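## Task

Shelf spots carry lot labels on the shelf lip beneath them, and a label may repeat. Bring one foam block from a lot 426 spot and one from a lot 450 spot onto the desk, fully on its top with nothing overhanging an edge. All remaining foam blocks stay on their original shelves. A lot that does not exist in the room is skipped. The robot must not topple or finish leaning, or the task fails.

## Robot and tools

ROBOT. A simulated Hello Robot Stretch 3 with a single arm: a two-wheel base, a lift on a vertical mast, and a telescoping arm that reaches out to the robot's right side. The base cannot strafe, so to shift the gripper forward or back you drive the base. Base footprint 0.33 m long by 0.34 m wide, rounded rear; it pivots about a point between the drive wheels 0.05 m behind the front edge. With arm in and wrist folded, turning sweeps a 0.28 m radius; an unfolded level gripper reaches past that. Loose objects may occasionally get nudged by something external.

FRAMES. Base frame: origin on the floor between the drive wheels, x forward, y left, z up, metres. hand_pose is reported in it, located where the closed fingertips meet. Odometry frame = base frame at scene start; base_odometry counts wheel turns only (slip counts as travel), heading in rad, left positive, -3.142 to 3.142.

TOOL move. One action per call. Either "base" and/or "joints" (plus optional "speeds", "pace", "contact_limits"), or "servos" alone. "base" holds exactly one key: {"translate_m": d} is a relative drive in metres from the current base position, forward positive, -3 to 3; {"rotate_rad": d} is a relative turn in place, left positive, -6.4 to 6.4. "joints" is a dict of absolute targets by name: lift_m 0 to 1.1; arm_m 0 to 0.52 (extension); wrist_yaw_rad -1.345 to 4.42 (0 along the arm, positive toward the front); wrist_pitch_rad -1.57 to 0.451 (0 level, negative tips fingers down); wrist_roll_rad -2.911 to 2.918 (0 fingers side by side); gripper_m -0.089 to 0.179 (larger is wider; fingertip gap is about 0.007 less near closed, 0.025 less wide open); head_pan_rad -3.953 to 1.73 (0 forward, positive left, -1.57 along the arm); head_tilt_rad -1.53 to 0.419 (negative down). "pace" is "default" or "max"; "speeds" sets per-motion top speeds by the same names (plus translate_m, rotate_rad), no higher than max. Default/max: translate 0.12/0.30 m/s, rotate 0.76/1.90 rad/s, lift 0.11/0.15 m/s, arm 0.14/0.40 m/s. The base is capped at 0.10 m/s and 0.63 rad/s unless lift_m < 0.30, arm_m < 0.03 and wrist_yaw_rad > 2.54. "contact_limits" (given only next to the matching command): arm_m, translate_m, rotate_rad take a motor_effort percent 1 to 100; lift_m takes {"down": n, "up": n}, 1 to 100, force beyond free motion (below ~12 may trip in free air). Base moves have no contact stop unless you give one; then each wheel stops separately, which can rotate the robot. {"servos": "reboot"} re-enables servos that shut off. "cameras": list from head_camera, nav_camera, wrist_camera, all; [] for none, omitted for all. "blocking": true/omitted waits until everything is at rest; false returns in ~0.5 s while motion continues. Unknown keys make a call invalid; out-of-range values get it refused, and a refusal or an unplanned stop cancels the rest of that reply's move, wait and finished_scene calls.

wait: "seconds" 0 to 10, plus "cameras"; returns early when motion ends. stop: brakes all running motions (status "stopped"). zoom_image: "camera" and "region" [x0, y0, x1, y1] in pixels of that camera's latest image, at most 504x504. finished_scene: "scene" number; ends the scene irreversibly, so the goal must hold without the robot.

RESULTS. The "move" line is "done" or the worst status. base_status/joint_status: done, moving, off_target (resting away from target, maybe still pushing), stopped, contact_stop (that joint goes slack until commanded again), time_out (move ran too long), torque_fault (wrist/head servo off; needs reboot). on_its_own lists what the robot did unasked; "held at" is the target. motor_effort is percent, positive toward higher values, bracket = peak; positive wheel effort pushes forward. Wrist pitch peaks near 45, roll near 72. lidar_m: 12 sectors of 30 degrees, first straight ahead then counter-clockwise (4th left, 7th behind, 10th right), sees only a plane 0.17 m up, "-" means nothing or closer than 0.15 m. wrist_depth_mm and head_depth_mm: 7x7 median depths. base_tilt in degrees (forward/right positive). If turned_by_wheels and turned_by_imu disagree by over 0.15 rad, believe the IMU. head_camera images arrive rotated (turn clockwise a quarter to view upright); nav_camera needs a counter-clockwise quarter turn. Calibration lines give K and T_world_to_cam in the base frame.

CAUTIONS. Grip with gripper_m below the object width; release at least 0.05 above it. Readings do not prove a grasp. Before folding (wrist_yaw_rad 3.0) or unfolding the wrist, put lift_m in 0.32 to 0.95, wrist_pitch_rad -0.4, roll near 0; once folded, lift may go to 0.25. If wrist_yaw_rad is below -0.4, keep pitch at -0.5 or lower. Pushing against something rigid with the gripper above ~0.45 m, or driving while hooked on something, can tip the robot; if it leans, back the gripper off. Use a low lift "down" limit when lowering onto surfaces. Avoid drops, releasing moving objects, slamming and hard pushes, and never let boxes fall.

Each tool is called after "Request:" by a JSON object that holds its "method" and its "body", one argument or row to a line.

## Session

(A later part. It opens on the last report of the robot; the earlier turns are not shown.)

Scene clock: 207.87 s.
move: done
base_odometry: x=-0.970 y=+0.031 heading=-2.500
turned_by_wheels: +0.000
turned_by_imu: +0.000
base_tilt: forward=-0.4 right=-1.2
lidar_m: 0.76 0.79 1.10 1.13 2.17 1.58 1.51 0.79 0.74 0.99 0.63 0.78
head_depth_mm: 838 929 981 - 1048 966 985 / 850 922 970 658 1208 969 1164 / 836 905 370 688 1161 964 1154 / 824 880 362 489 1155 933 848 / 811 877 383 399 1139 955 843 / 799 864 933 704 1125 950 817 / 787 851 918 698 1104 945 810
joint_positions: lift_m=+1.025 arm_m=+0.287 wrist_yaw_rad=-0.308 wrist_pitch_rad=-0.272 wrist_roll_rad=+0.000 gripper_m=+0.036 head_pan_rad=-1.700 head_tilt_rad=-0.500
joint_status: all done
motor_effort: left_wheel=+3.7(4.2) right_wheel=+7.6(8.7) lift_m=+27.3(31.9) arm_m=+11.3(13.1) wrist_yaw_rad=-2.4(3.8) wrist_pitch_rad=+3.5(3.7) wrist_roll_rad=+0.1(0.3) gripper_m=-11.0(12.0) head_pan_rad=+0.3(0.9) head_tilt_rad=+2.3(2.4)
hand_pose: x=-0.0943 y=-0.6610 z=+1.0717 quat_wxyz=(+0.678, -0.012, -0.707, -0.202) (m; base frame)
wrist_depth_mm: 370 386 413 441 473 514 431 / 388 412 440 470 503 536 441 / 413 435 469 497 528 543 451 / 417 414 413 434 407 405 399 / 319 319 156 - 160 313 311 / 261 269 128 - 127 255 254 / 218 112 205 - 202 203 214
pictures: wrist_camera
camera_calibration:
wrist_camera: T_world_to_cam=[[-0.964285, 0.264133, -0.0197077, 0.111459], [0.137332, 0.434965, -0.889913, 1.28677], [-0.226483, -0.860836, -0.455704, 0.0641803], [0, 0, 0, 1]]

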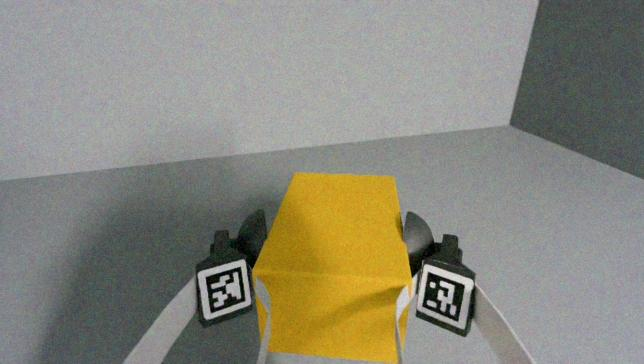

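Request:
{"method": "move", "body": {
  "joints": {"arm_m": 0.0},
  "cameras": ["wrist_camera"]
}}

Request:
{"method": "move", "body": {
  "base": {"rotate_rad": 1.348},
  "joints": {"lift_m": 0.86, "wrist_yaw_rad": 0.0},
  "cameras": []
}}

Request:
{"method": "move", "body": {
  "base": {"translate_m": 0.6},
  "cameras": []
}}

Request:
{"method": "move", "body": {
  "base": {"rotate_rad": 1.845},
  "joints": {"head_pan_rad": -1.65, "head_tilt_rad": -0.55},
  "cameras": ["head_camera", "wrist_camera"]
}}

Scene clock: 249.40 s.
move: done
base_odometry: x=-0.970 y=+0.031 heading=-2.500
turned_by_wheels: +0.000
turned_by_imu: +0.000
base_tilt: forward=-0.4 right=-1.2
lidar_m: 0.76 0.79 1.10 1.13 2.17 1.58 1.51 0.79 0.74 0.99 0.63 0.78
head_depth_mm: 837 931 990 - - - - / 846 922 995 - - - - / 837 909 980 830 - - - / 824 894 966 821 - - - / 811 877 950 716 - 920 - / 799 867 934 706 1123 948 814 / 789 850 920 700 1103 944 810
joint_positions: lift_m=+1.025 arm_m=+0.001 wrist_yaw_rad=-0.308 wrist_pitch_rad=-0.272 wrist_roll_rad=+0.000 gripper_m=+0.036 head_pan_rad=-1.700 head_tilt_rad=-0.500
joint_status: all done
motor_effort: left_wheel=+4.2(4.2) right_wheel=+7.5(8.3) lift_m=+26.0(26.2) arm_m=-12.3(14.3) wrist_yaw_rad=-2.8(4.3) wrist_pitch_rad=+3.6(3.7) wrist_roll_rad=-0.2(0.4) gripper_m=-11.4(11.8) head_pan_rad=+1.4(1.9) head_tilt_rad=+1.1(2.1)
hand_pose: x=-0.0943 y=-0.3746 z=+1.0717 quat_wxyz=(+0.678, -0.012, -0.707, -0.202) (m; base frame)
wrist_depth_mm: 602 628 684 725 757 580 436 / 636 676 708 780 771 592 442 / 602 599 590 586 583 549 451 / 420 413 414 439 411 428 464 / 323 328 157 - 160 637 516 / 609 - 128 - 127 626 587 / 673 111 725 - 718 609 748
pictures: wrist_camera
camera_calibration:
wrist_camera: T_world_to_cam=[[-0.964285, 0.264133, -0.0197077, 0.0358049], [0.137332, 0.434965, -0.889913, 1.16218], [-0.226483, -0.860836, -0.455704, 0.310741], [0, 0, 0, 1]]

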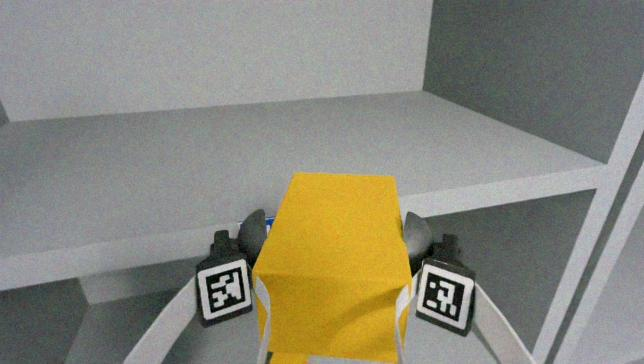

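Scene clock: 252.63 s.
move: done
base_odometry: x=-0.970 y=+0.031 heading=-1.153
turned_by_wheels: +1.348
turned_by_imu: +1.325
base_tilt: forward=-0.4 right=-1.2
lidar_m: 1.13 2.95 1.74 1.51 1.51 0.74 0.99 0.64 0.63 0.77 0.77 0.89
head_depth_mm: 777 855 945 1063 1215 1406 1392 / 744 811 897 1001 1134 1300 1378 / 713 772 852 948 1061 1208 1333 / 679 737 805 896 1000 506 285 / 635 687 748 822 914 471 284 / 618 666 724 779 871 959 1087 / 596 640 694 754 828 918 1030
base_status: done
joint_positions: lift_m=+0.860 arm_m=+0.001 wrist_yaw_rad=-0.002 wrist_pitch_rad=-0.272 wrist_roll_rad=+0.000 gripper_m=+0.036 head_pan_rad=-1.700 head_tilt_rad=-0.500
joint_status: all done
motor_effort: left_wheel=-8.5(12.4) right_wheel=+8.4(12.8) lift_m=+23.8(27.2) arm_m=-9.5(12.7) wrist_yaw_rad=+1.3(4.6) wrist_pitch_rad=+3.5(3.7) wrist_roll_rad=+0.1(0.4) gripper_m=-11.5(11.7) head_pan_rad=+1.3(2.1) head_tilt_rad=+0.4(1.8)
hand_pose: x=-0.0221 y=-0.3859 z=+0.9067 quat_wxyz=(+0.701, +0.095, -0.700, -0.097) (m; base frame)
wrist_depth_mm: 431 450 472 494 541 578 607 / 463 479 498 530 581 615 653 / 491 507 535 559 620 676 703 / 520 545 577 591 682 722 778 / 563 584 156 - 160 793 858 / 595 620 128 - 127 856 929 / 636 111 711 - 909 942 -
pictures: none

Scene clock: 259.73 s.
move: done
base_odometry: x=-0.726 y=-0.517 heading=-1.153
turned_by_wheels: +0.000
turned_by_imu: +0.000
base_tilt: forward=-0.3 right=-1.3
lidar_m: 0.53 1.06 1.91 1.66 1.66 1.30 1.36 1.14 0.71 0.61 0.61 0.75
head_depth_mm: 605 665 737 826 943 1095 1257 / 577 633 697 779 881 1013 1150 / 555 604 663 736 827 941 1053 / 532 577 631 697 777 506 285 / 512 554 603 664 732 471 284 / 493 532 576 631 698 768 871 / 476 511 551 595 653 722 819
base_status: done
joint_positions: lift_m=+0.860 arm_m=+0.001 wrist_yaw_rad=-0.002 wrist_pitch_rad=-0.272 wrist_roll_rad=+0.000 gripper_m=+0.036 head_pan_rad=-1.700 head_tilt_rad=-0.500
motor_effort: left_wheel=+5.1(8.7) right_wheel=+4.5(14.0) lift_m=+26.0(26.8) arm_m=-11.5(12.8) wrist_yaw_rad=+0.9(3.4) wrist_pitch_rad=+3.5(3.7) wrist_roll_rad=+0.0(0.4) gripper_m=-11.6(11.8) head_pan_rad=+2.7(3.2) head_tilt_rad=+0.0(1.7)
hand_pose: x=-0.0221 y=-0.3859 z=+0.9067 quat_wxyz=(+0.701, +0.095, -0.700, -0.097) (m; base frame)
wrist_depth_mm: 328 315 343 358 377 398 420 / 348 339 361 380 404 428 455 / 368 365 387 410 434 458 495 / 395 399 414 428 474 503 537 / 423 432 156 - 160 553 591 / 456 471 128 - 127 599 670 / 487 111 502 - 626 662 739
pictures: none

Scene clock: 263.77 s.
move: done
base_odometry: x=-0.726 y=-0.517 heading=+0.692
turned_by_wheels: +1.845
turned_by_imu: +1.815
base_tilt: forward=-0.3 right=-1.2
lidar_m: 1.66 1.73 1.30 1.13 0.87 0.64 0.61 0.67 0.53 0.91 2.33 1.71
head_depth_mm: 1527 1514 1510 1262 906 705 612 / 2088 2069 1883 1251 895 700 609 / 2720 2967 2644 1234 891 696 618 / 2708 2950 3131 1218 884 451 291 / 2681 2955 3115 1210 877 467 317 / 2679 2887 3211 2421 869 683 1183 / 2659 2883 3195 2681 1945 725 1177
base_status: done
joint_positions: lift_m=+0.860 arm_m=+0.001 wrist_yaw_rad=-0.002 wrist_pitch_rad=-0.272 wrist_roll_rad=+0.000 gripper_m=+0.036 head_pan_rad=-1.649 head_tilt_rad=-0.550
joint_status: all done
motor_effort: left_wheel=-8.8(13.2) right_wheel=+8.4(12.6) lift_m=+27.8(28.1) arm_m=-12.2(12.9) wrist_yaw_rad=+1.2(3.2) wrist_pitch_rad=+3.5(3.7) wrist_roll_rad=-0.1(0.3) gripper_m=-11.2(11.8) head_pan_rad=+1.8(4.7) head_tilt_rad=-4.8(5.8)
hand_pose: x=-0.0221 y=-0.3859 z=+0.9067 quat_wxyz=(+0.701, +0.095, -0.700, -0.097) (m; base frame)
wrist_depth_mm: - - - - - - 877 / - - - - - - 874 / - - - 917 915 895 817 / - - - 684 646 642 634 / - - 155 - 160 495 494 / - - 128 - 127 399 405 / - 102 323 - 319 322 338
pictures: head_camera (sideways), wrist_camera
camera_calibration:
head_camera: T_world_to_cam=[[-0.00873076, 0.479104, -0.877714, 1.15757], [0.992435, -0.103344, -0.0662828, 0.0798496], [-0.122463, -0.871653, -0.474578, 0.573959], [0, 0, 0, 1]]
wrist_camera: T_world_to_cam=[[-0.999093, -0.0377515, -0.0197056, -0.0121265], [0.000317004, 0.45613, -0.889913, 1.01549], [0.0425839, -0.889112, -0.455704, 0.237189], [0, 0, 0, 1]]

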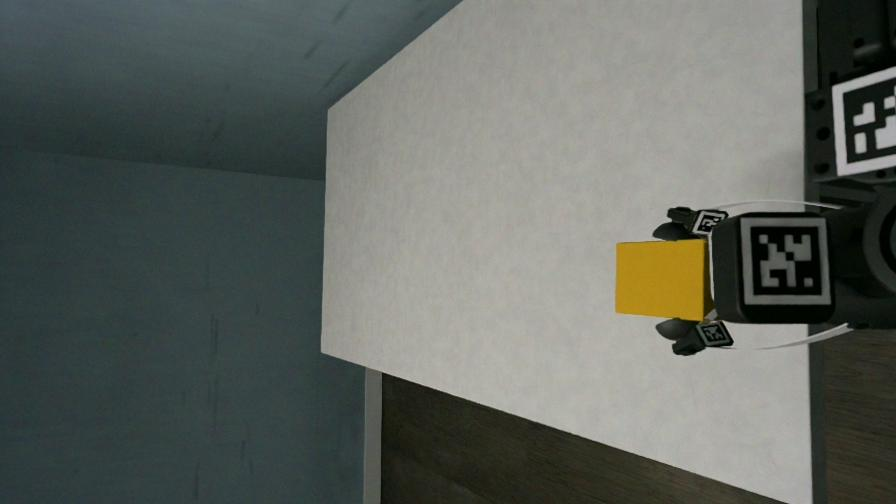

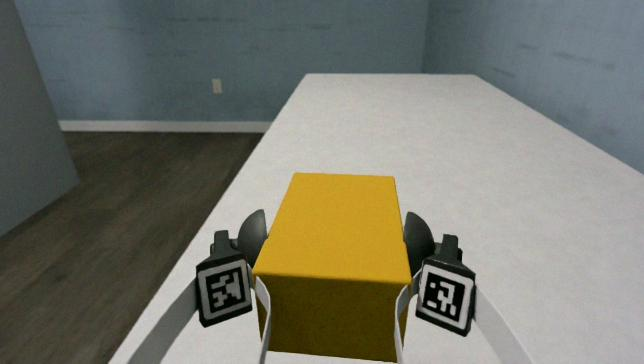

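Request:
{"method": "move", "body": {
  "joints": {"arm_m": 0.25, "lift_m": 0.735},
  "cameras": ["head_camera"]
}}

Request:
{"method": "move", "body": {
  "joints": {"lift_m": 0.706},
  "speeds": {"lift_m": 0.03},
  "cameras": []
}}

Scene clock: 325.93 s.
move: done
base_odometry: x=-0.726 y=-0.517 heading=+0.692
turned_by_wheels: +0.000
turned_by_imu: +0.000
base_tilt: forward=-0.3 right=-1.2
lidar_m: 1.66 1.72 1.30 1.13 0.87 0.64 0.61 0.67 0.53 0.91 2.32 1.72
head_depth_mm: 1520 1506 1509 1264 902 704 1205 / 2086 2070 1869 1245 897 681 341 / 2714 2954 2642 1236 891 446 617 / 2717 2979 3143 1220 798 469 1199 / 2689 2926 3095 1209 810 631 1187 / 2686 2941 3210 2429 873 685 1186 / 2660 2904 3181 2682 1942 726 1177
joint_positions: lift_m=+0.735 arm_m=+0.250 wrist_yaw_rad=-0.002 wrist_pitch_rad=-0.272 wrist_roll_rad=+0.000 gripper_m=+0.036 head_pan_rad=-1.649 head_tilt_rad=-0.550
joint_status: all done
motor_effort: left_wheel=-9.2(9.5) right_wheel=+8.9(9.5) lift_m=+23.8(27.9) arm_m=+12.7(14.9) wrist_yaw_rad=+2.3(2.8) wrist_pitch_rad=+3.6(3.7) wrist_roll_rad=+0.1(0.3) gripper_m=-11.4(11.8) head_pan_rad=-1.0(1.4) head_tilt_rad=-4.0(4.8)
hand_pose: x=-0.0221 y=-0.6353 z=+0.7817 quat_wxyz=(+0.701, +0.095, -0.700, -0.097) (m; base frame)
wrist_depth_mm: - - - - - - 880 / - - - 896 860 854 792 / - - 526 515 514 512 505 / - - 369 387 360 359 360 / - 283 157 - 159 278 277 / 231 240 128 - 126 227 227 / 195 112 182 - 181 181 192
pictures: head_camera (sideways)
camera_calibration:
head_camera: T_world_to_cam=[[-0.00873083, 0.479104, -0.877715, 1.15757], [0.992435, -0.103344, -0.0662828, 0.0798495], [-0.122463, -0.871653, -0.474577, 0.573959], [0, 0, 0, 1]]

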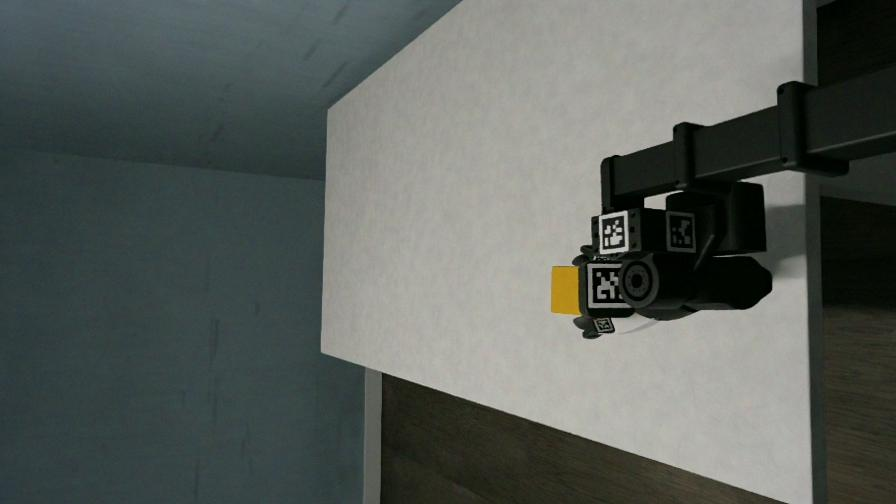

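Scene clock: 327.33 s.
move: done
base_odometry: x=-0.726 y=-0.517 heading=+0.692
turned_by_wheels: +0.000
turned_by_imu: +0.000
base_tilt: forward=-0.3 right=-1.1
lidar_m: 1.66 1.72 1.30 1.14 0.87 0.64 0.61 0.67 0.53 0.91 2.33 1.72
head_depth_mm: 1521 1514 1507 1262 903 703 1207 / 2085 2076 1885 1249 896 701 373 / 2700 2940 2667 1237 888 478 484 / 2703 2934 3136 1223 884 481 1193 / 2686 2939 3107 1208 874 639 1189 / 2672 2937 3230 2418 868 683 1179 / 2657 2895 3194 2668 1943 724 1180
joint_positions: lift_m=+0.706 arm_m=+0.250 wrist_yaw_rad=-0.002 wrist_pitch_rad=-0.272 wrist_roll_rad=+0.000 gripper_m=+0.036 head_pan_rad=-1.649 head_tilt_rad=-0.550
joint_status: all done
motor_effort: left_wheel=-9.1(9.3) right_wheel=+8.3(9.3) lift_m=+23.6(25.8) arm_m=+12.7(13.6) wrist_yaw_rad=+1.3(3.0) wrist_pitch_rad=+3.5(3.6) wrist_roll_rad=-0.1(0.3) gripper_m=-11.1(11.5) head_pan_rad=-1.2(2.0) head_tilt_rad=-3.8(4.2)
hand_pose: x=-0.0221 y=-0.6353 z=+0.7527 quat_wxyz=(+0.701, +0.095, -0.700, -0.097) (m; base frame)
wrist_depth_mm: - - - - - - 878 / - - - 721 710 701 698 / - - 427 421 420 419 413 / - 301 299 318 299 297 296 / 235 233 162 - 159 229 229 / 190 190 129 - 127 187 186 / 161 150 150 - 154 149 157
pictures: none

Request:
{"method": "move", "body": {
  "joints": {"lift_m": 0.698},
  "speeds": {"lift_m": 0.03},
  "cameras": []
}}

Scene clock: 336.93 s.
move: done
base_odometry: x=-0.726 y=-0.517 heading=+0.692
turned_by_wheels: +0.000
turned_by_imu: +0.000
base_tilt: forward=-0.3 right=-0.9
lidar_m: 1.66 1.73 1.30 1.14 0.87 0.64 0.61 0.67 0.53 0.91 2.32 1.72
head_depth_mm: 1520 1508 1503 1264 904 707 1215 / 2083 2077 1886 1249 896 700 400 / 2706 2980 2646 1236 890 485 426 / 2704 2967 3130 1224 880 486 1191 / 2695 2951 3145 1208 875 641 1187 / 2671 2913 3236 2417 870 683 1181 / 2635 2868 3204 2679 1961 725 1176
joint_positions: lift_m=+0.698 arm_m=+0.250 wrist_yaw_rad=-0.002 wrist_pitch_rad=-0.246 wrist_roll_rad=+0.000 gripper_m=+0.036 head_pan_rad=-1.650 head_tilt_rad=-0.550
joint_status: all done
motor_effort: left_wheel=-8.2(9.1) right_wheel=+7.6(9.1) lift_m=+19.6(24.9) arm_m=+12.4(12.7) wrist_yaw_rad=+1.9(2.6) wrist_pitch_rad=-1.0(3.6) wrist_roll_rad=+0.1(0.3) gripper_m=-11.0(11.6) head_pan_rad=-3.2(3.7) head_tilt_rad=-3.1(3.9)
hand_pose: x=-0.0221 y=-0.6376 z=+0.7508 quat_wxyz=(+0.702, +0.086, -0.701, -0.088) (m; base frame)
wrist_depth_mm: - - - - - - 882 / - - - 806 806 795 790 / - - 448 446 443 440 434 / - 308 308 328 304 302 300 / 237 234 162 - 160 231 229 / 190 189 130 - 127 186 186 / 159 148 153 - 148 147 156
pictures: none

Request:
{"method": "move", "body": {
  "joints": {"gripper_m": 0.17},
  "cameras": []
}}

Request:
{"method": "move", "body": {
  "joints": {"arm_m": 0.0, "lift_m": 0.78},
  "cameras": ["head_camera"]
}}

Scene clock: 343.73 s.
move: done
base_odometry: x=-0.726 y=-0.517 heading=+0.692
turned_by_wheels: +0.000
turned_by_imu: +0.000
base_tilt: forward=-0.3 right=-1.2
lidar_m: 1.66 1.73 1.30 1.13 0.87 0.64 0.61 0.67 0.53 0.91 2.32 1.72
head_depth_mm: 1520 1510 1503 1264 904 704 1206 / 2074 2069 1873 1247 897 701 400 / 2715 2952 2664 1237 890 485 426 / 2719 2982 3135 1219 881 486 1196 / 2699 2933 3106 1204 873 633 1189 / 2686 2930 3216 2320 869 682 1187 / 2666 2920 3198 2667 1945 725 1177
joint_positions: lift_m=+0.698 arm_m=+0.250 wrist_yaw_rad=-0.002 wrist_pitch_rad=-0.263 wrist_roll_rad=+0.000 gripper_m=+0.170 head_pan_rad=-1.650 head_tilt_rad=-0.550
joint_status: all done
motor_effort: left_wheel=-8.0(8.6) right_wheel=+7.5(8.3) lift_m=+26.3(26.9) arm_m=+11.2(12.7) wrist_yaw_rad=+1.3(2.9) wrist_pitch_rad=+2.0(2.1) wrist_roll_rad=+0.0(0.3) gripper_m=+0.7(83.6) head_pan_rad=-3.3(3.7) head_tilt_rad=-2.2(3.6)
hand_pose: x=-0.0221 y=-0.6361 z=+0.7468 quat_wxyz=(+0.701, +0.092, -0.701, -0.094) (m; base frame)
wrist_depth_mm: - - - - - - 901 / - - - 734 712 712 693 / - - 412 410 409 407 401 / - 293 290 329 287 283 285 / 225 224 223 - 212 211 219 / 117 128 174 - 173 173 119 / 117 148 153 143 147 151 109
pictures: none

Scene clock: 346.80 s.
move: done
base_odometry: x=-0.726 y=-0.517 heading=+0.692
turned_by_wheels: +0.000
turned_by_imu: +0.000
base_tilt: forward=-0.2 right=-1.2
lidar_m: 1.66 1.73 1.30 1.13 0.87 0.64 0.61 0.67 0.53 0.91 2.33 1.72
head_depth_mm: 1513 1506 1498 1262 903 705 1212 / 2089 2066 1881 1252 899 701 862 / 2697 2943 2650 1236 889 694 819 / 2693 2941 3128 1221 883 691 331 / 2721 2951 3121 1208 873 688 596 / 2670 2937 3193 2319 867 684 1177 / 2658 2916 3217 2688 1940 724 1178
joint_positions: lift_m=+0.780 arm_m=+0.001 wrist_yaw_rad=-0.002 wrist_pitch_rad=-0.264 wrist_roll_rad=+0.000 gripper_m=+0.170 head_pan_rad=-1.650 head_tilt_rad=-0.550
joint_status: all done
motor_effort: left_wheel=-8.3(8.7) right_wheel=+7.4(9.0) lift_m=+24.4(31.6) arm_m=-12.5(14.0) wrist_yaw_rad=+1.0(3.1) wrist_pitch_rad=+2.1(2.2) wrist_roll_rad=+0.0(0.3) gripper_m=+0.7(1.2) head_pan_rad=-2.8(3.8) head_tilt_rad=-1.9(3.4)
hand_pose: x=-0.0221 y=-0.3866 z=+0.8286 quat_wxyz=(+0.701, +0.092, -0.701, -0.094) (m; base frame)
wrist_depth_mm: - - - - - - 879 / - - - - - - 890 / - - - 692 662 676 665 / - - 478 425 475 474 471 / - 372 369 363 366 364 361 / 118 141 300 299 294 275 120 / 117 244 251 250 249 242 109
pictures: head_camera (sideways)
camera_calibration:
head_camera: T_world_to_cam=[[-0.00838172, 0.479111, -0.877714, 1.15757], [0.992359, -0.104067, -0.0662828, 0.07985], [-0.123098, -0.871563, -0.474578, 0.573964], [0, 0, 0, 1]]

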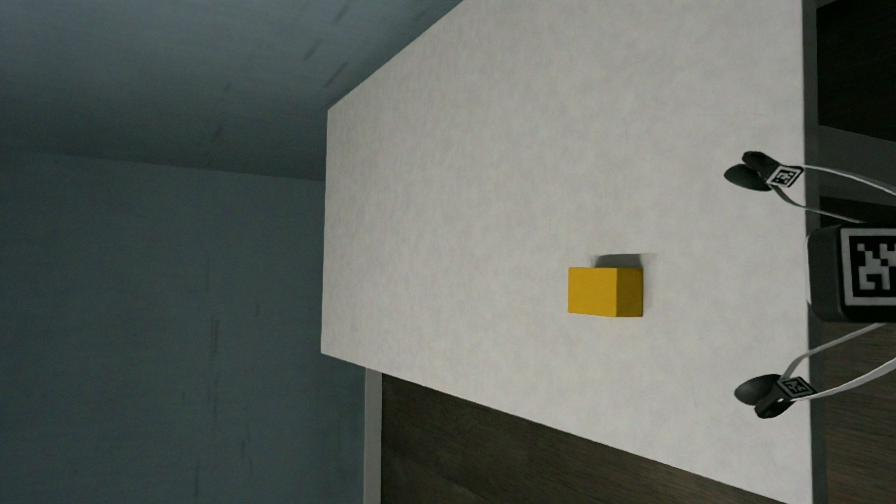

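Request:
{"method": "move", "body": {
  "joints": {"wrist_pitch_rad": -0.4, "gripper_m": 0.03},
  "cameras": []
}}

Request:
{"method": "move", "body": {
  "joints": {"wrist_yaw_rad": 3.0, "head_pan_rad": 0.0, "head_tilt_rad": -0.4},
  "pace": "max",
  "cameras": []
}}

Request:
{"method": "move", "body": {
  "joints": {"lift_m": 0.275},
  "base": {"translate_m": 0.93},
  "pace": "max",
  "cameras": ["nav_camera"]
}}

Scene clock: 372.30 s.
move: done
base_odometry: x=-0.726 y=-0.517 heading=+0.692
turned_by_wheels: +0.000
turned_by_imu: +0.000
base_tilt: forward=-0.4 right=-1.0
lidar_m: 1.66 1.73 1.30 1.14 0.87 0.64 0.61 0.67 0.53 0.91 2.32 1.72
head_depth_mm: 1512 1514 1503 1261 904 706 1212 / 2063 2064 1869 1250 895 701 864 / 2700 2963 2651 1232 889 696 819 / 2721 2962 3124 1226 881 692 490 / 2699 2954 3088 1204 875 688 590 / 2671 2911 3188 2321 871 684 1186 / 2632 2892 3191 2674 1937 724 1180
joint_positions: lift_m=+0.780 arm_m=+0.001 wrist_yaw_rad=-0.002 wrist_pitch_rad=-0.412 wrist_roll_rad=+0.000 gripper_m=+0.030 head_pan_rad=-1.650 head_tilt_rad=-0.550
joint_status: all done
motor_effort: left_wheel=-7.8(8.5) right_wheel=+7.5(8.4) lift_m=+27.6(28.0) arm_m=-12.3(12.9) wrist_yaw_rad=+2.2(3.6) wrist_pitch_rad=+1.7(3.9) wrist_roll_rad=-0.1(0.3) gripper_m=+0.4(81.4) head_pan_rad=-2.5(3.6) head_tilt_rad=-1.7(2.6)
hand_pose: x=-0.0221 y=-0.3707 z=+0.7941 quat_wxyz=(+0.692, +0.144, -0.692, -0.146) (m; base frame)
wrist_depth_mm: - - - 969 934 926 840 / - - 663 598 595 589 579 / - - 441 397 436 430 424 / - 362 346 342 340 337 336 / - 286 284 272 281 279 277 / - 250 128 150 131 236 235 / - - 969 971 469 430 745
pictures: none

Scene clock: 374.37 s.
move: done
base_odometry: x=-0.726 y=-0.517 heading=+0.692
turned_by_wheels: +0.000
turned_by_imu: +0.000
base_tilt: forward=-0.3 right=-1.1
lidar_m: 1.66 1.72 1.30 1.13 0.87 0.64 0.61 0.67 0.53 0.91 2.33 1.71
head_depth_mm: 1400 1488 1598 1718 1859 1843 1451 / 1418 1510 1611 1720 1854 1842 1440 / 1403 1493 1604 1717 1860 1814 1431 / 1406 1490 1601 1724 1869 1816 1424 / 1404 1492 1604 1726 1865 1794 1415 / 1408 1507 1606 1726 1865 1790 1414 / 1411 1497 1609 1732 1871 1764 1408
joint_positions: lift_m=+0.780 arm_m=+0.001 wrist_yaw_rad=+2.997 wrist_pitch_rad=-0.412 wrist_roll_rad=+0.000 gripper_m=+0.030 head_pan_rad=+0.008 head_tilt_rad=-0.400
joint_status: all done
measured_speeds: translate_m=+0.000 rotate_rad=+0.000 lift_m=+0.000 arm_m=+0.000 wrist_yaw_rad=+0.000 wrist_pitch_rad=+0.000 wrist_roll_rad=+0.000 head_pan_rad=-0.024 head_tilt_rad=+0.000
motor_effort: left_wheel=-8.3(8.7) right_wheel=+7.3(8.8) lift_m=+29.5(29.8) arm_m=-12.2(12.6) wrist_yaw_rad=+2.8(6.5) wrist_pitch_rad=+1.8(1.8) wrist_roll_rad=+0.1(0.3) gripper_m=+0.5(0.8) head_pan_rad=-3.1(6.2) head_tilt_rad=+4.9(7.3)
hand_pose: x=+0.0112 y=+0.0773 z=+0.7941 quat_wxyz=(+0.195, +0.700, +0.094, +0.680) (m; base frame)
wrist_depth_mm: 851 139 - - - - - / 871 148 - - - - - / 867 162 - - - - - / 925 187 - - - - - / 888 - 206 - - - - / 883 - 128 146 131 - - / 887 - 265 992 955 - 989
pictures: none

Scene clock: 380.93 s.
move: done
base_odometry: x=-0.010 y=+0.076 heading=+0.692
turned_by_wheels: +0.000
turned_by_imu: +0.001
base_tilt: forward=-0.1 right=-1.1
lidar_m: 0.73 0.76 1.05 1.12 1.57 1.60 1.53 1.20 1.41 3.18 1.02 0.75
head_depth_mm: 591 630 675 723 792 854 945 / 592 631 674 724 783 853 930 / 590 630 674 725 782 854 934 / 591 629 673 725 784 852 935 / 592 630 676 725 783 852 932 / 593 630 674 724 785 852 932 / 592 630 673 724 783 852 934
base_status: done
joint_positions: lift_m=+0.275 arm_m=+0.001 wrist_yaw_rad=+2.998 wrist_pitch_rad=-0.414 wrist_roll_rad=+0.000 gripper_m=+0.030 head_pan_rad=+0.000 head_tilt_rad=-0.400
joint_status: all done
motor_effort: left_wheel=+1.5(12.7) right_wheel=+2.6(14.7) lift_m=+26.0(29.8) arm_m=-10.0(12.0) wrist_yaw_rad=+1.4(3.5) wrist_pitch_rad=+2.1(2.2) wrist_roll_rad=+0.0(0.3) gripper_m=+0.5(0.8) head_pan_rad=-3.1(3.7) head_tilt_rad=+2.8(6.0)
hand_pose: x=+0.0110 y=+0.0770 z=+0.2885 quat_wxyz=(+0.195, +0.700, +0.096, +0.680) (m; base frame)
wrist_depth_mm: - 138 - - - - 879 / - 149 - - - - 870 / 968 163 894 922 908 931 847 / 749 187 669 728 714 708 715 / 613 583 207 574 597 590 583 / 516 510 128 148 131 499 495 / 273 270 255 267 272 434 434
pictures: nav_camera (sideways)
camera_calibration:
nav_camera: T_world_to_cam=[[0.364766, 0.0170142, 0.930944, -1.17074], [0.0155664, -0.999805, 0.0121734, 0.0342326], [0.930969, 0.010051, -0.36496, 0.422547], [0, 0, 0, 1]]

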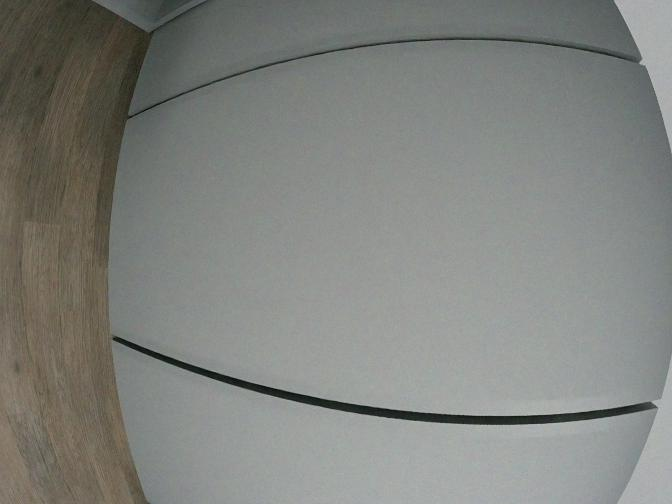

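Request:
{"method": "move", "body": {
  "base": {"rotate_rad": -1.596},
  "joints": {"head_pan_rad": 0.6, "head_tilt_rad": -0.3},
  "pace": "max",
  "cameras": []
}}

Request:
{"method": "move", "body": {
  "base": {"translate_m": 2.2},
  "pace": "max",
  "cameras": ["nav_camera"]
}}

Scene clock: 391.03 s.
move: done
base_odometry: x=-0.010 y=+0.076 heading=-0.904
turned_by_wheels: -1.596
turned_by_imu: -1.565
base_tilt: forward=-0.4 right=-1.2
lidar_m: 3.19 1.03 0.76 0.73 0.76 1.05 1.12 1.57 1.58 1.53 1.20 2.09
head_depth_mm: 2835 2933 3054 3186 3076 2105 1593 / 1759 1731 1889 2067 2301 2084 1585 / 1313 1398 1499 1614 1751 1868 1575 / 1115 1171 1245 1327 1411 1515 1521 / 968 1013 1064 1120 1185 1262 1339 / 856 893 928 974 1019 1075 1133 / 766 795 827 859 896 938 983
base_status: done
joint_positions: lift_m=+0.275 arm_m=+0.001 wrist_yaw_rad=+2.998 wrist_pitch_rad=-0.414 wrist_roll_rad=+0.000 gripper_m=+0.030 head_pan_rad=+0.604 head_tilt_rad=-0.298
joint_status: all done
motor_effort: left_wheel=+5.2(15.3) right_wheel=-7.0(14.8) lift_m=+28.9(29.2) arm_m=-12.5(12.9) wrist_yaw_rad=+2.0(2.8) wrist_pitch_rad=+2.2(2.3) wrist_roll_rad=-0.1(0.3) gripper_m=+0.5(0.8) head_pan_rad=-2.8(5.1) head_tilt_rad=+3.1(8.0)
hand_pose: x=+0.0110 y=+0.0770 z=+0.2885 quat_wxyz=(+0.195, +0.700, +0.096, +0.680) (m; base frame)
wrist_depth_mm: 690 139 708 733 746 763 785 / 748 149 757 804 829 832 866 / 813 162 838 862 865 887 893 / 754 187 675 716 724 706 706 / 603 586 208 576 591 590 584 / 516 514 128 148 131 501 499 / 272 271 255 268 273 431 439
pictures: none

Scene clock: 399.80 s.
move: done
base_odometry: x=+1.351 y=-1.652 heading=-0.904
turned_by_wheels: +0.000
turned_by_imu: +0.002
base_tilt: forward=-0.2 right=-1.3
lidar_m: 1.00 1.04 1.43 0.71 0.74 1.02 2.94 1.96 1.20 1.59 1.40 1.04
head_depth_mm: 858 889 922 957 994 1034 1079 / 912 949 982 1023 1066 1116 1164 / 973 1011 1053 1102 1149 1208 1263 / 1043 1084 1129 1187 1249 1315 1377 / 1120 1171 1232 1294 1365 1442 1480 / 1211 1272 1346 1419 1505 1597 1550 / 1324 1393 1478 1564 1673 1784 1550
base_status: done
joint_positions: lift_m=+0.275 arm_m=+0.001 wrist_yaw_rad=+2.998 wrist_pitch_rad=-0.414 wrist_roll_rad=+0.000 gripper_m=+0.030 head_pan_rad=+0.600 head_tilt_rad=-0.300
motor_effort: left_wheel=+6.7(14.7) right_wheel=+0.8(13.0) lift_m=+25.2(29.7) arm_m=-7.4(12.5) wrist_yaw_rad=+1.3(3.1) wrist_pitch_rad=+2.2(2.3) wrist_roll_rad=-0.2(0.5) gripper_m=+0.2(0.9) head_pan_rad=-2.4(4.1) head_tilt_rad=-2.5(4.3)
hand_pose: x=+0.0110 y=+0.0770 z=+0.2885 quat_wxyz=(+0.195, +0.700, +0.096, +0.680) (m; base frame)
wrist_depth_mm: 681 139 691 - - - - / 730 149 748 - - - - / 794 163 824 918 910 902 900 / 746 187 672 725 723 710 716 / 613 587 208 578 594 589 592 / 513 512 128 148 131 500 498 / 273 271 255 268 272 437 434
pictures: nav_camera (sideways)
camera_calibration:
nav_camera: T_world_to_cam=[[0.21369, 0.166764, 0.962562, -1.21111], [0.576188, -0.817203, 0.0136662, 0.0288677], [0.788888, 0.551696, -0.270715, 0.300759], [0, 0, 0, 1]]

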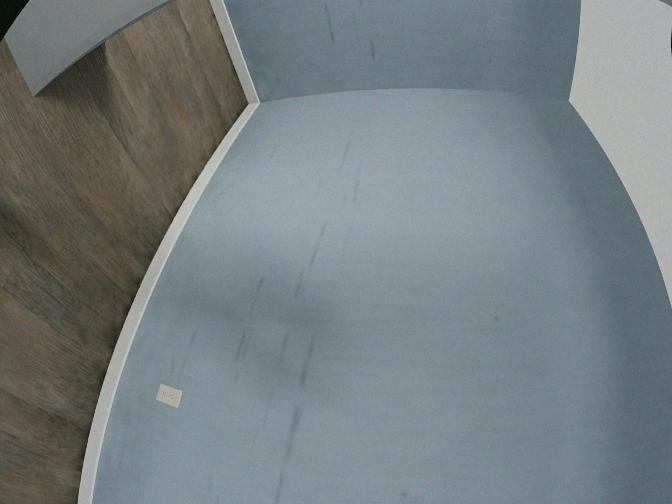

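Request:
{"method": "move", "body": {
  "base": {"translate_m": 0.5},
  "pace": "max",
  "cameras": []
}}

Request:
{"method": "move", "body": {
  "base": {"rotate_rad": 1.596},
  "joints": {"head_pan_rad": 0.0, "head_tilt_rad": -0.4},
  "pace": "max",
  "cameras": ["nav_camera"]
}}

Scene clock: 417.47 s.
move: done
base_odometry: x=+1.661 y=-2.045 heading=-0.904
turned_by_wheels: +0.000
turned_by_imu: +0.000
base_tilt: forward=-0.3 right=-1.3
lidar_m: 0.50 0.52 0.72 2.04 0.89 1.01 2.89 1.75 1.44 1.60 0.70 0.52
head_depth_mm: 410 424 440 456 474 494 516 / 435 451 469 487 509 532 555 / 464 483 503 524 548 575 604 / 496 518 540 567 594 626 660 / 534 560 587 616 650 687 729 / 578 608 640 676 717 760 811 / 630 664 704 747 798 853 914
base_status: done
joint_positions: lift_m=+0.275 arm_m=+0.001 wrist_yaw_rad=+2.998 wrist_pitch_rad=-0.414 wrist_roll_rad=+0.000 gripper_m=+0.030 head_pan_rad=+0.600 head_tilt_rad=-0.300
motor_effort: left_wheel=+1.3(16.0) right_wheel=+6.2(11.5) lift_m=+26.6(27.3) arm_m=-4.3(6.4) wrist_yaw_rad=+0.2(2.8) wrist_pitch_rad=+2.2(2.3) wrist_roll_rad=+0.0(0.3) gripper_m=+0.2(0.8) head_pan_rad=-2.3(2.8) head_tilt_rad=-1.5(2.8)
hand_pose: x=+0.0110 y=+0.0770 z=+0.2885 quat_wxyz=(+0.195, +0.700, +0.096, +0.680) (m; base frame)
wrist_depth_mm: 713 138 - - - 856 586 / 744 149 - - - 844 598 / 781 163 885 917 898 811 603 / 739 187 668 734 716 713 589 / 612 571 207 579 592 591 566 / 522 512 128 148 130 501 495 / 272 270 255 268 273 432 436
pictures: none

Scene clock: 419.57 s.
move: done
base_odometry: x=+1.661 y=-2.045 heading=+0.692
turned_by_wheels: +1.596
turned_by_imu: +1.564
base_tilt: forward=-0.3 right=-1.2
lidar_m: 2.07 0.88 1.01 2.93 2.05 1.44 1.59 0.70 0.52 0.50 0.52 0.73
head_depth_mm: 1505 1462 1427 1399 1372 1345 1324 / 1856 1973 2082 2056 1995 1757 1447 / 1863 1969 2110 2277 2388 1824 1440 / 1852 1975 2124 2261 2388 1815 1432 / 1860 1982 2129 2286 2398 1796 1419 / 1864 1975 2121 2279 2374 1785 1417 / 1853 1985 2122 2270 2374 1780 1405
base_status: done
joint_positions: lift_m=+0.275 arm_m=+0.001 wrist_yaw_rad=+2.998 wrist_pitch_rad=-0.414 wrist_roll_rad=+0.000 gripper_m=+0.030 head_pan_rad=-0.004 head_tilt_rad=-0.401
joint_status: all done
motor_effort: left_wheel=-5.4(15.0) right_wheel=+7.3(15.0) lift_m=+26.9(27.5) arm_m=-12.0(12.7) wrist_yaw_rad=+1.7(2.7) wrist_pitch_rad=+2.1(2.2) wrist_roll_rad=-0.1(0.3) gripper_m=+0.1(1.3) head_pan_rad=+3.5(4.8) head_tilt_rad=-2.1(7.0)
hand_pose: x=+0.0110 y=+0.0770 z=+0.2885 quat_wxyz=(+0.195, +0.700, +0.096, +0.680) (m; base frame)
wrist_depth_mm: - 138 - - - - 819 / - 149 - - - - 831 / 946 163 878 919 908 911 818 / 743 188 669 731 718 709 712 / 609 584 207 577 589 593 587 / 518 516 128 148 131 496 497 / 273 271 257 266 272 432 432
pictures: nav_camera (sideways)
camera_calibration:
nav_camera: T_world_to_cam=[[0.366003, 0.0156207, 0.930482, -1.17015], [0.0117752, -0.999857, 0.0121536, 0.0342815], [0.930539, 0.00650835, -0.366135, 0.424078], [0, 0, 0, 1]]

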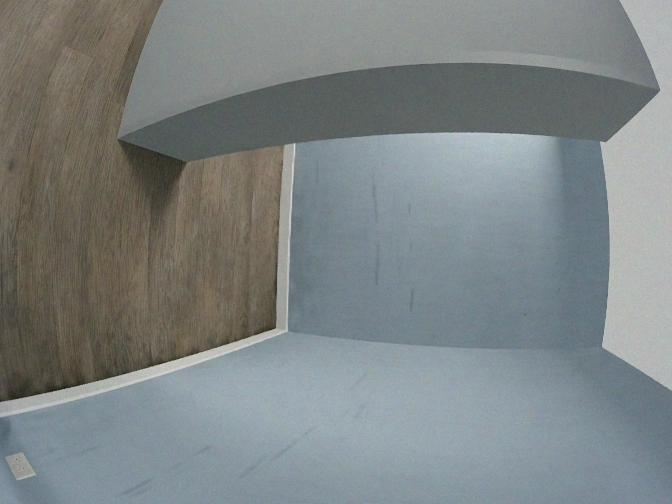

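Request:
{"method": "move", "body": {
  "base": {"translate_m": 1.55},
  "joints": {"head_pan_rad": 1.7, "head_tilt_rad": -0.5},
  "pace": "max",
  "cameras": ["head_camera", "nav_camera"]
}}

Scene clock: 443.37 s.
move: done
base_odometry: x=+2.854 y=-1.056 heading=+0.692
turned_by_wheels: +0.000
turned_by_imu: +0.001
base_tilt: forward=-0.4 right=-1.1
lidar_m: 0.63 0.65 0.91 1.43 0.63 0.72 1.94 0.74 0.54 0.53 0.55 0.65
head_depth_mm: 3458 3179 2896 2655 2122 1657 1341 / 3579 3870 - 3125 2155 1654 1342 / 3625 3923 - 3103 2147 1641 1329 / 2754 3024 3404 2872 2127 1629 1328 / 1949 2144 1842 2016 1954 1614 1314 / 1162 1286 1357 1526 1403 1566 1310 / 1077 1309 1210 - - - -
base_status: done
joint_positions: lift_m=+0.275 arm_m=+0.001 wrist_yaw_rad=+2.998 wrist_pitch_rad=-0.414 wrist_roll_rad=+0.000 gripper_m=+0.030 head_pan_rad=+1.700 head_tilt_rad=-0.500
joint_status: all done
motor_effort: left_wheel=+0.3(9.5) right_wheel=+3.8(17.3) lift_m=+28.9(29.4) arm_m=-10.8(12.4) wrist_yaw_rad=+0.8(2.9) wrist_pitch_rad=+2.1(2.2) wrist_roll_rad=-0.1(0.3) gripper_m=-0.1(1.0) head_pan_rad=-3.1(5.1) head_tilt_rad=-3.8(7.8)
hand_pose: x=+0.0110 y=+0.0770 z=+0.2885 quat_wxyz=(+0.195, +0.700, +0.096, +0.680) (m; base frame)
wrist_depth_mm: - 138 - - - - 737 / 543 148 - - - - 757 / 572 163 887 924 915 896 740 / 624 187 673 733 715 715 679 / 609 590 207 574 596 593 578 / 511 511 128 148 131 501 495 / 273 272 255 267 273 433 432
pictures: head_camera (sideways), nav_camera (sideways)
camera_calibration:
head_camera: T_world_to_cam=[[0.101619, -0.422898, -0.900461, 1.18657], [-0.992836, -0.100295, -0.0649409, 0.0902169], [-0.062848, 0.90061, -0.430061, 0.515669], [0, 0, 0, 1]]
nav_camera: T_world_to_cam=[[-0.0756774, 0.450184, 0.889723, -1.11427], [0.989307, 0.145464, 0.0105455, 0.0304136], [-0.124675, 0.881008, -0.456379, 0.54795], [0, 0, 0, 1]]

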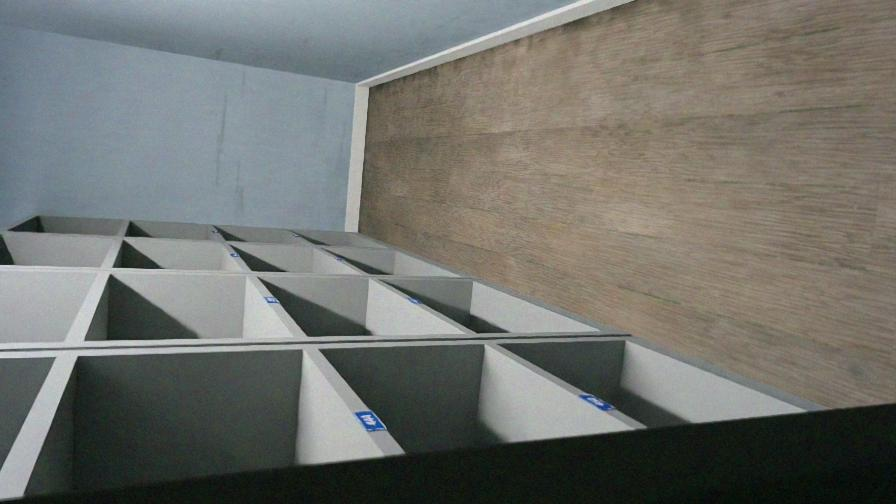

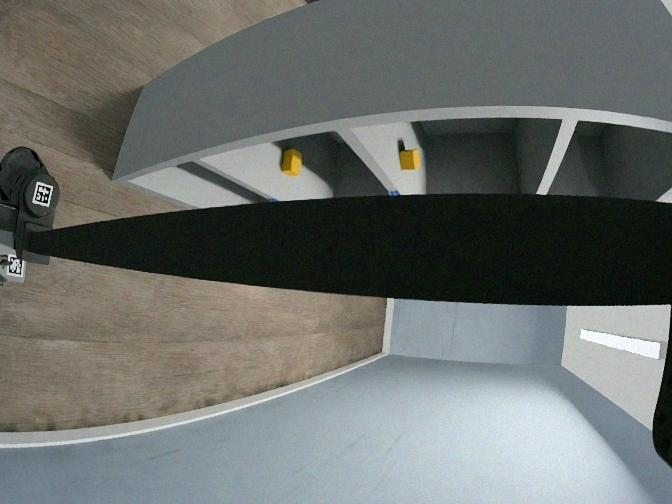

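Request:
{"method": "zoom_image", "body": {
  "camera": "head_camera",
  "region": [340, 380, 640, 450]
}}

Request:
{"method": "zoom_image", "body": {
  "camera": "head_camera",
  "region": [200, 220, 440, 320]
}}

Request:
{"method": "zoom_image", "body": {
  "camera": "nav_camera",
  "region": [240, 110, 460, 220]
}}

Scaled by 1.680 from the camera's 896x504 image, which has a finer 1280x720 frame.

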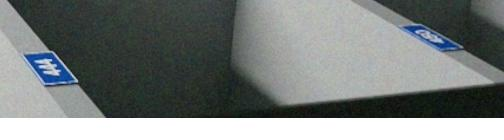

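Scaled by 2.100 from the camera's 896x504 image, which has a finer 1280x720 frame.

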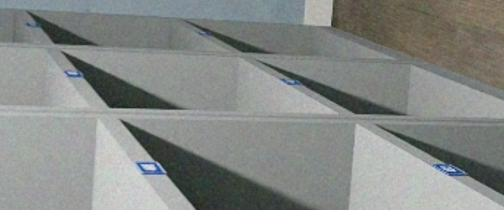

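Scaled by 2.291 from the camera's 672x504 image, which has a finer 792x594 frame.

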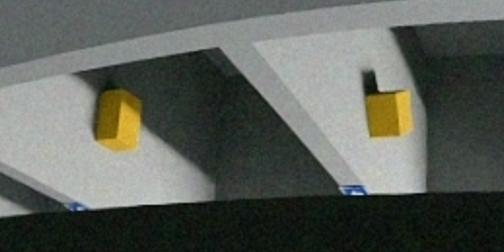

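Request:
{"method": "zoom_image", "body": {
  "camera": "head_camera",
  "region": [570, 380, 630, 425]
}}

Request:
{"method": "zoom_image", "body": {
  "camera": "head_camera",
  "region": [250, 280, 300, 320]
}}

Request:
{"method": "zoom_image", "body": {
  "camera": "head_camera",
  "region": [395, 285, 435, 315]
}}

Scaled by 8.400 from the camera's 896x504 image, which has a finer 1280x720 frame.

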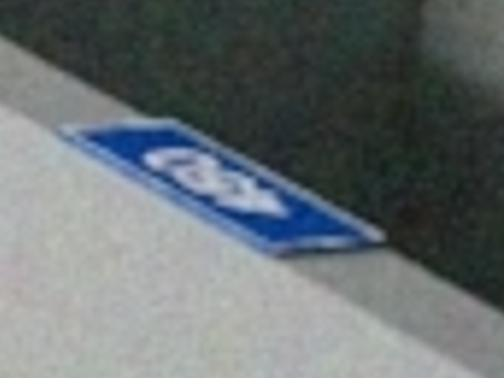

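Scaled by 10.080 from the camera's 896x504 image, which has a finer 1280x720 frame.

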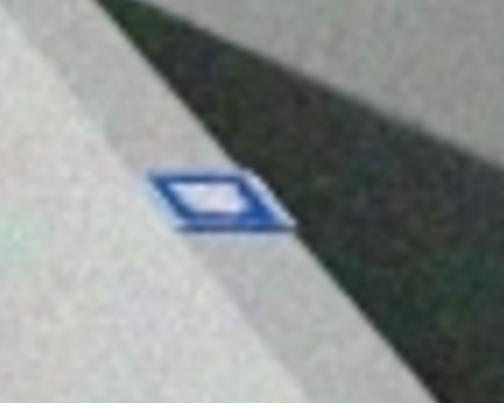

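Scaled by 12.600 from the camera's 896x504 image, which has a finer 1280x720 frame.

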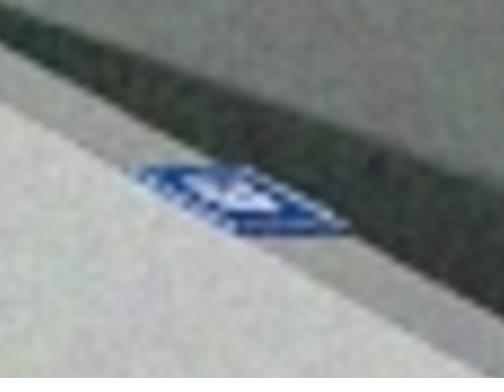

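Request:
{"method": "move", "body": {
  "base": {"rotate_rad": -1.596},
  "joints": {"head_pan_rad": -2.3, "head_tilt_rad": -0.8},
  "pace": "max",
  "cameras": []
}}

Request:
{"method": "move", "body": {
  "base": {"translate_m": -0.6},
  "pace": "max",
  "cameras": ["head_camera"]
}}

Scene clock: 500.03 s.
move: done
base_odometry: x=+2.854 y=-1.056 heading=-0.904
turned_by_wheels: -1.596
turned_by_imu: -1.565
base_tilt: forward=-0.3 right=-1.3
lidar_m: 0.53 0.55 0.65 0.63 0.65 0.90 1.44 0.63 0.72 1.97 0.74 0.54
head_depth_mm: 1231 832 1481 1274 1577 1346 1164 / 515 631 1351 1173 1505 1332 1159 / 556 619 703 831 1095 1300 1149 / 619 698 800 941 1132 1288 1148 / 699 799 934 1138 1436 1313 1141 / 816 3024 2322 1884 1539 1310 1132 / 2757 3126 2397 1864 1536 1293 1131
base_status: done
joint_positions: lift_m=+0.275 arm_m=+0.001 wrist_yaw_rad=+2.998 wrist_pitch_rad=-0.414 wrist_roll_rad=+0.000 gripper_m=+0.030 head_pan_rad=-2.308 head_tilt_rad=-0.801
joint_status: all done
measured_speeds: translate_m=+0.000 rotate_rad=+0.000 lift_m=+0.000 arm_m=+0.000 wrist_yaw_rad=+0.000 wrist_pitch_rad=+0.000 wrist_roll_rad=+0.000 head_pan_rad=+0.024 head_tilt_rad=+0.000
motor_effort: left_wheel=+4.6(16.0) right_wheel=-7.0(14.8) lift_m=+28.9(29.4) arm_m=-11.2(12.8) wrist_yaw_rad=+1.6(2.7) wrist_pitch_rad=+2.1(2.3) wrist_roll_rad=+0.0(0.3) gripper_m=+0.3(1.0) head_pan_rad=+3.5(5.7) head_tilt_rad=+2.4(7.3)
hand_pose: x=+0.0110 y=+0.0770 z=+0.2885 quat_wxyz=(+0.195, +0.700, +0.096, +0.680) (m; base frame)
wrist_depth_mm: 607 139 608 635 651 667 614 / 647 149 671 680 710 716 634 / 707 163 716 743 756 778 633 / 723 187 663 734 725 707 621 / 603 580 207 582 588 590 569 / 519 515 128 148 131 503 500 / 272 272 255 266 272 433 431
pictures: none

Scene clock: 503.33 s.
move: done
base_odometry: x=+2.483 y=-0.585 heading=-0.904
turned_by_wheels: +0.000
turned_by_imu: +0.000
base_tilt: forward=-0.3 right=-1.1
lidar_m: 1.13 0.89 0.66 0.63 0.66 0.91 1.76 0.87 0.86 0.38 1.58 1.16
head_depth_mm: 737 779 902 1194 1559 1338 1161 / 808 816 971 1082 1352 1334 1157 / 891 807 652 1127 1372 1304 1149 / 927 794 590 1117 937 1269 1146 / 857 784 560 1079 903 1178 1125 / 791 771 553 1029 900 797 1089 / 737 759 548 471 897 760 1044
base_status: done
joint_positions: lift_m=+0.275 arm_m=+0.001 wrist_yaw_rad=+2.998 wrist_pitch_rad=-0.414 wrist_roll_rad=+0.000 gripper_m=+0.030 head_pan_rad=-2.300 head_tilt_rad=-0.800
motor_effort: left_wheel=-0.3(11.4) right_wheel=-6.9(18.4) lift_m=+27.4(29.2) arm_m=-9.7(12.0) wrist_yaw_rad=+0.7(3.0) wrist_pitch_rad=+2.2(2.3) wrist_roll_rad=+0.0(0.3) gripper_m=+0.2(0.9) head_pan_rad=+3.2(4.1) head_tilt_rad=+1.7(3.2)
hand_pose: x=+0.0110 y=+0.0770 z=+0.2885 quat_wxyz=(+0.195, +0.700, +0.096, +0.680) (m; base frame)
wrist_depth_mm: 605 139 629 646 656 671 678 / 655 149 669 693 717 736 765 / 706 162 735 754 780 795 803 / 738 187 673 720 715 708 699 / 607 586 208 573 587 583 580 / 514 511 128 148 131 500 496 / 272 271 255 267 274 437 431
pictures: head_camera (sideways)
camera_calibration:
head_camera: T_world_to_cam=[[0.417842, 0.537079, -0.732771, 0.96601], [0.738446, -0.670622, -0.0704491, 0.0868006], [-0.52925, -0.511675, -0.676818, 0.839548], [0, 0, 0, 1]]

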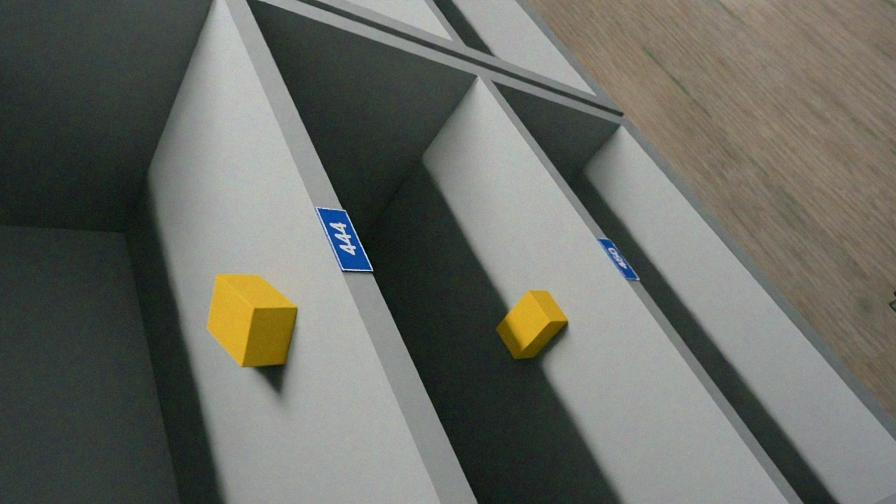

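Request:
{"method": "zoom_image", "body": {
  "camera": "head_camera",
  "region": [585, 225, 655, 295]
}}

Scaled by 7.200 from the camera's 896x504 image, which has a finer 1280x720 frame.

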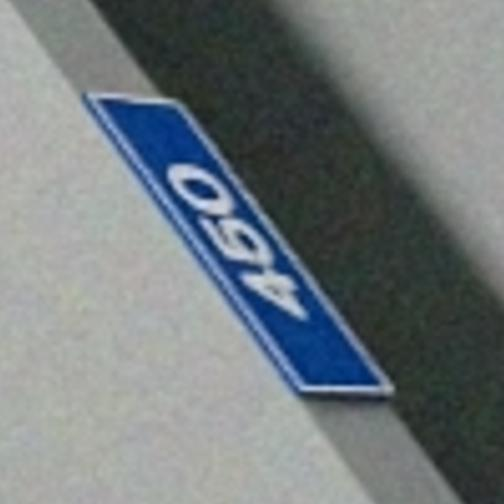

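Request:
{"method": "zoom_image", "body": {
  "camera": "head_camera",
  "region": [480, 275, 590, 375]
}}

Scaled by 4.582 from the camera's 896x504 image, which has a finer 1280x720 frame.

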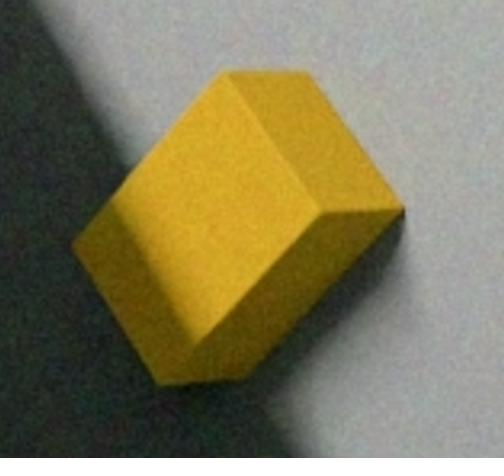

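Request:
{"method": "move", "body": {
  "base": {"translate_m": -0.357},
  "joints": {"lift_m": 0.6},
  "pace": "max",
  "cameras": []
}}

Request:
{"method": "move", "body": {
  "joints": {"wrist_yaw_rad": 0.067, "gripper_m": 0.179, "head_pan_rad": -1.7, "head_tilt_rad": -0.9},
  "pace": "max",
  "cameras": ["head_camera", "wrist_camera"]
}}

Scene clock: 586.93 s.
move: done
base_odometry: x=+2.262 y=-0.305 heading=-0.903
turned_by_wheels: +0.000
turned_by_imu: -0.001
base_tilt: forward=-0.4 right=-1.3
lidar_m: 1.48 0.90 0.66 0.64 0.67 0.92 1.41 0.56 0.60 0.83 0.59 0.56
head_depth_mm: 1193 830 1450 1268 1562 1345 1160 / 486 584 1248 1138 1500 1337 1159 / 471 529 615 754 1038 1300 1157 / 523 588 591 791 904 1211 414 / 590 667 559 945 909 1184 408 / 680 731 554 1008 900 798 1063 / 730 755 548 471 895 759 1041
base_status: done
joint_positions: lift_m=+0.600 arm_m=+0.001 wrist_yaw_rad=+2.998 wrist_pitch_rad=-0.414 wrist_roll_rad=+0.000 gripper_m=+0.030 head_pan_rad=-2.300 head_tilt_rad=-0.800
joint_status: all done
motor_effort: left_wheel=+1.8(10.2) right_wheel=-8.6(17.0) lift_m=+25.7(32.6) arm_m=-4.7(8.1) wrist_yaw_rad=+1.7(2.9) wrist_pitch_rad=+2.2(2.3) wrist_roll_rad=+0.1(0.3) gripper_m=+0.2(0.9) head_pan_rad=+2.7(3.8) head_tilt_rad=-1.2(1.7)
hand_pose: x=+0.0110 y=+0.0770 z=+0.6135 quat_wxyz=(+0.195, +0.700, +0.096, +0.680) (m; base frame)
wrist_depth_mm: 611 138 626 643 659 685 691 / 659 148 678 699 726 736 752 / 722 163 723 769 779 817 835 / 786 187 786 845 875 908 940 / 859 872 208 903 969 992 - / 930 937 128 147 131 906 903 / 800 812 266 790 752 784 781
pictures: none

Scene clock: 588.97 s.
move: done
base_odometry: x=+2.262 y=-0.305 heading=-0.903
turned_by_wheels: +0.000
turned_by_imu: +0.000
base_tilt: forward=-0.2 right=-1.2
lidar_m: 1.48 0.90 0.66 0.64 0.67 0.92 1.41 0.56 0.60 0.83 0.59 0.56
head_depth_mm: 733 639 493 935 866 1094 1135 / 723 631 488 1020 861 1201 411 / 715 625 484 986 854 1193 410 / 710 618 479 982 852 598 438 / 702 608 473 972 834 781 1094 / 693 602 471 966 841 1135 1105 / 687 595 467 961 835 1131 1101
joint_positions: lift_m=+0.600 arm_m=+0.001 wrist_yaw_rad=+0.070 wrist_pitch_rad=-0.414 wrist_roll_rad=+0.000 gripper_m=+0.179 head_pan_rad=-1.696 head_tilt_rad=-0.900
joint_status: all done
motor_effort: left_wheel=+1.6(2.0) right_wheel=-9.0(9.7) lift_m=+29.4(30.0) arm_m=-3.2(5.3) wrist_yaw_rad=-3.2(8.7) wrist_pitch_rad=+2.2(2.3) wrist_roll_rad=+0.2(0.3) gripper_m=+1.1(85.0) head_pan_rad=-3.1(5.4) head_tilt_rad=-6.7(8.8)
hand_pose: x=-0.0058 y=-0.3699 z=+0.6135 quat_wxyz=(+0.697, +0.170, -0.686, -0.121) (m; base frame)
wrist_depth_mm: 494 576 568 549 529 516 501 / 497 599 592 578 566 547 534 / 455 459 456 446 443 440 434 / 361 359 354 300 334 349 345 / 297 284 294 290 290 288 284 / 116 142 248 246 245 238 121 / 118 247 235 223 218 212 110
pictures: head_camera (sideways), wrist_camera
camera_calibration:
head_camera: T_world_to_cam=[[0.0473535, 0.74862, -0.661306, 0.875139], [0.989592, -0.125226, -0.0708997, 0.085846], [-0.13589, -0.651065, -0.746758, 0.92811], [0, 0, 0, 1]]
wrist_camera: T_world_to_cam=[[-0.993973, -0.106684, -0.0252149, -0.0231022], [-0.0411827, 0.576562, -0.816015, 0.74616], [0.101594, -0.810058, -0.577481, 0.221434], [0, 0, 0, 1]]

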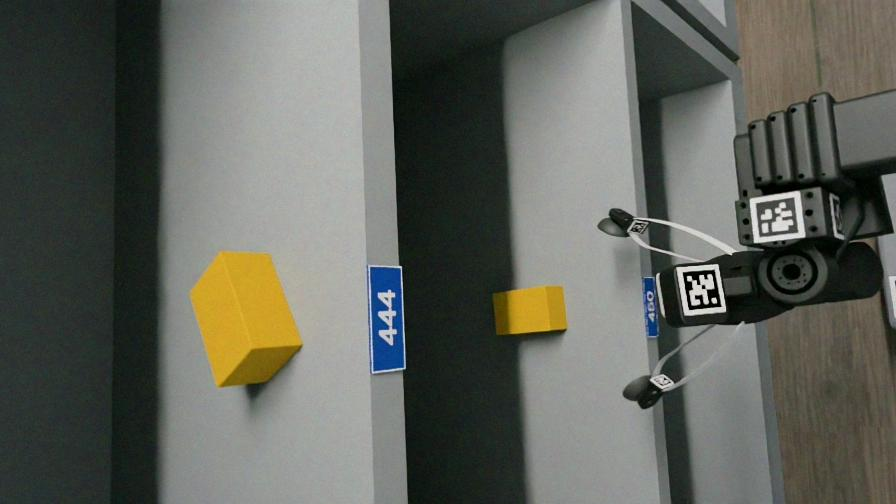

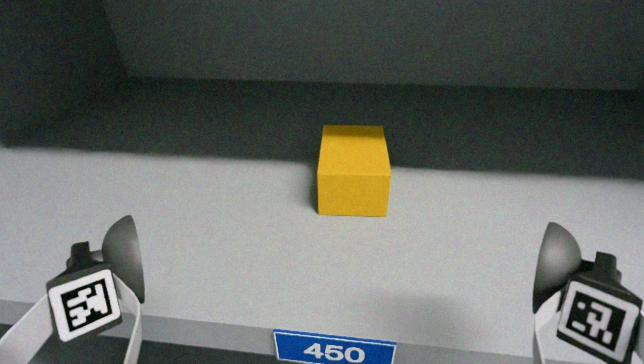

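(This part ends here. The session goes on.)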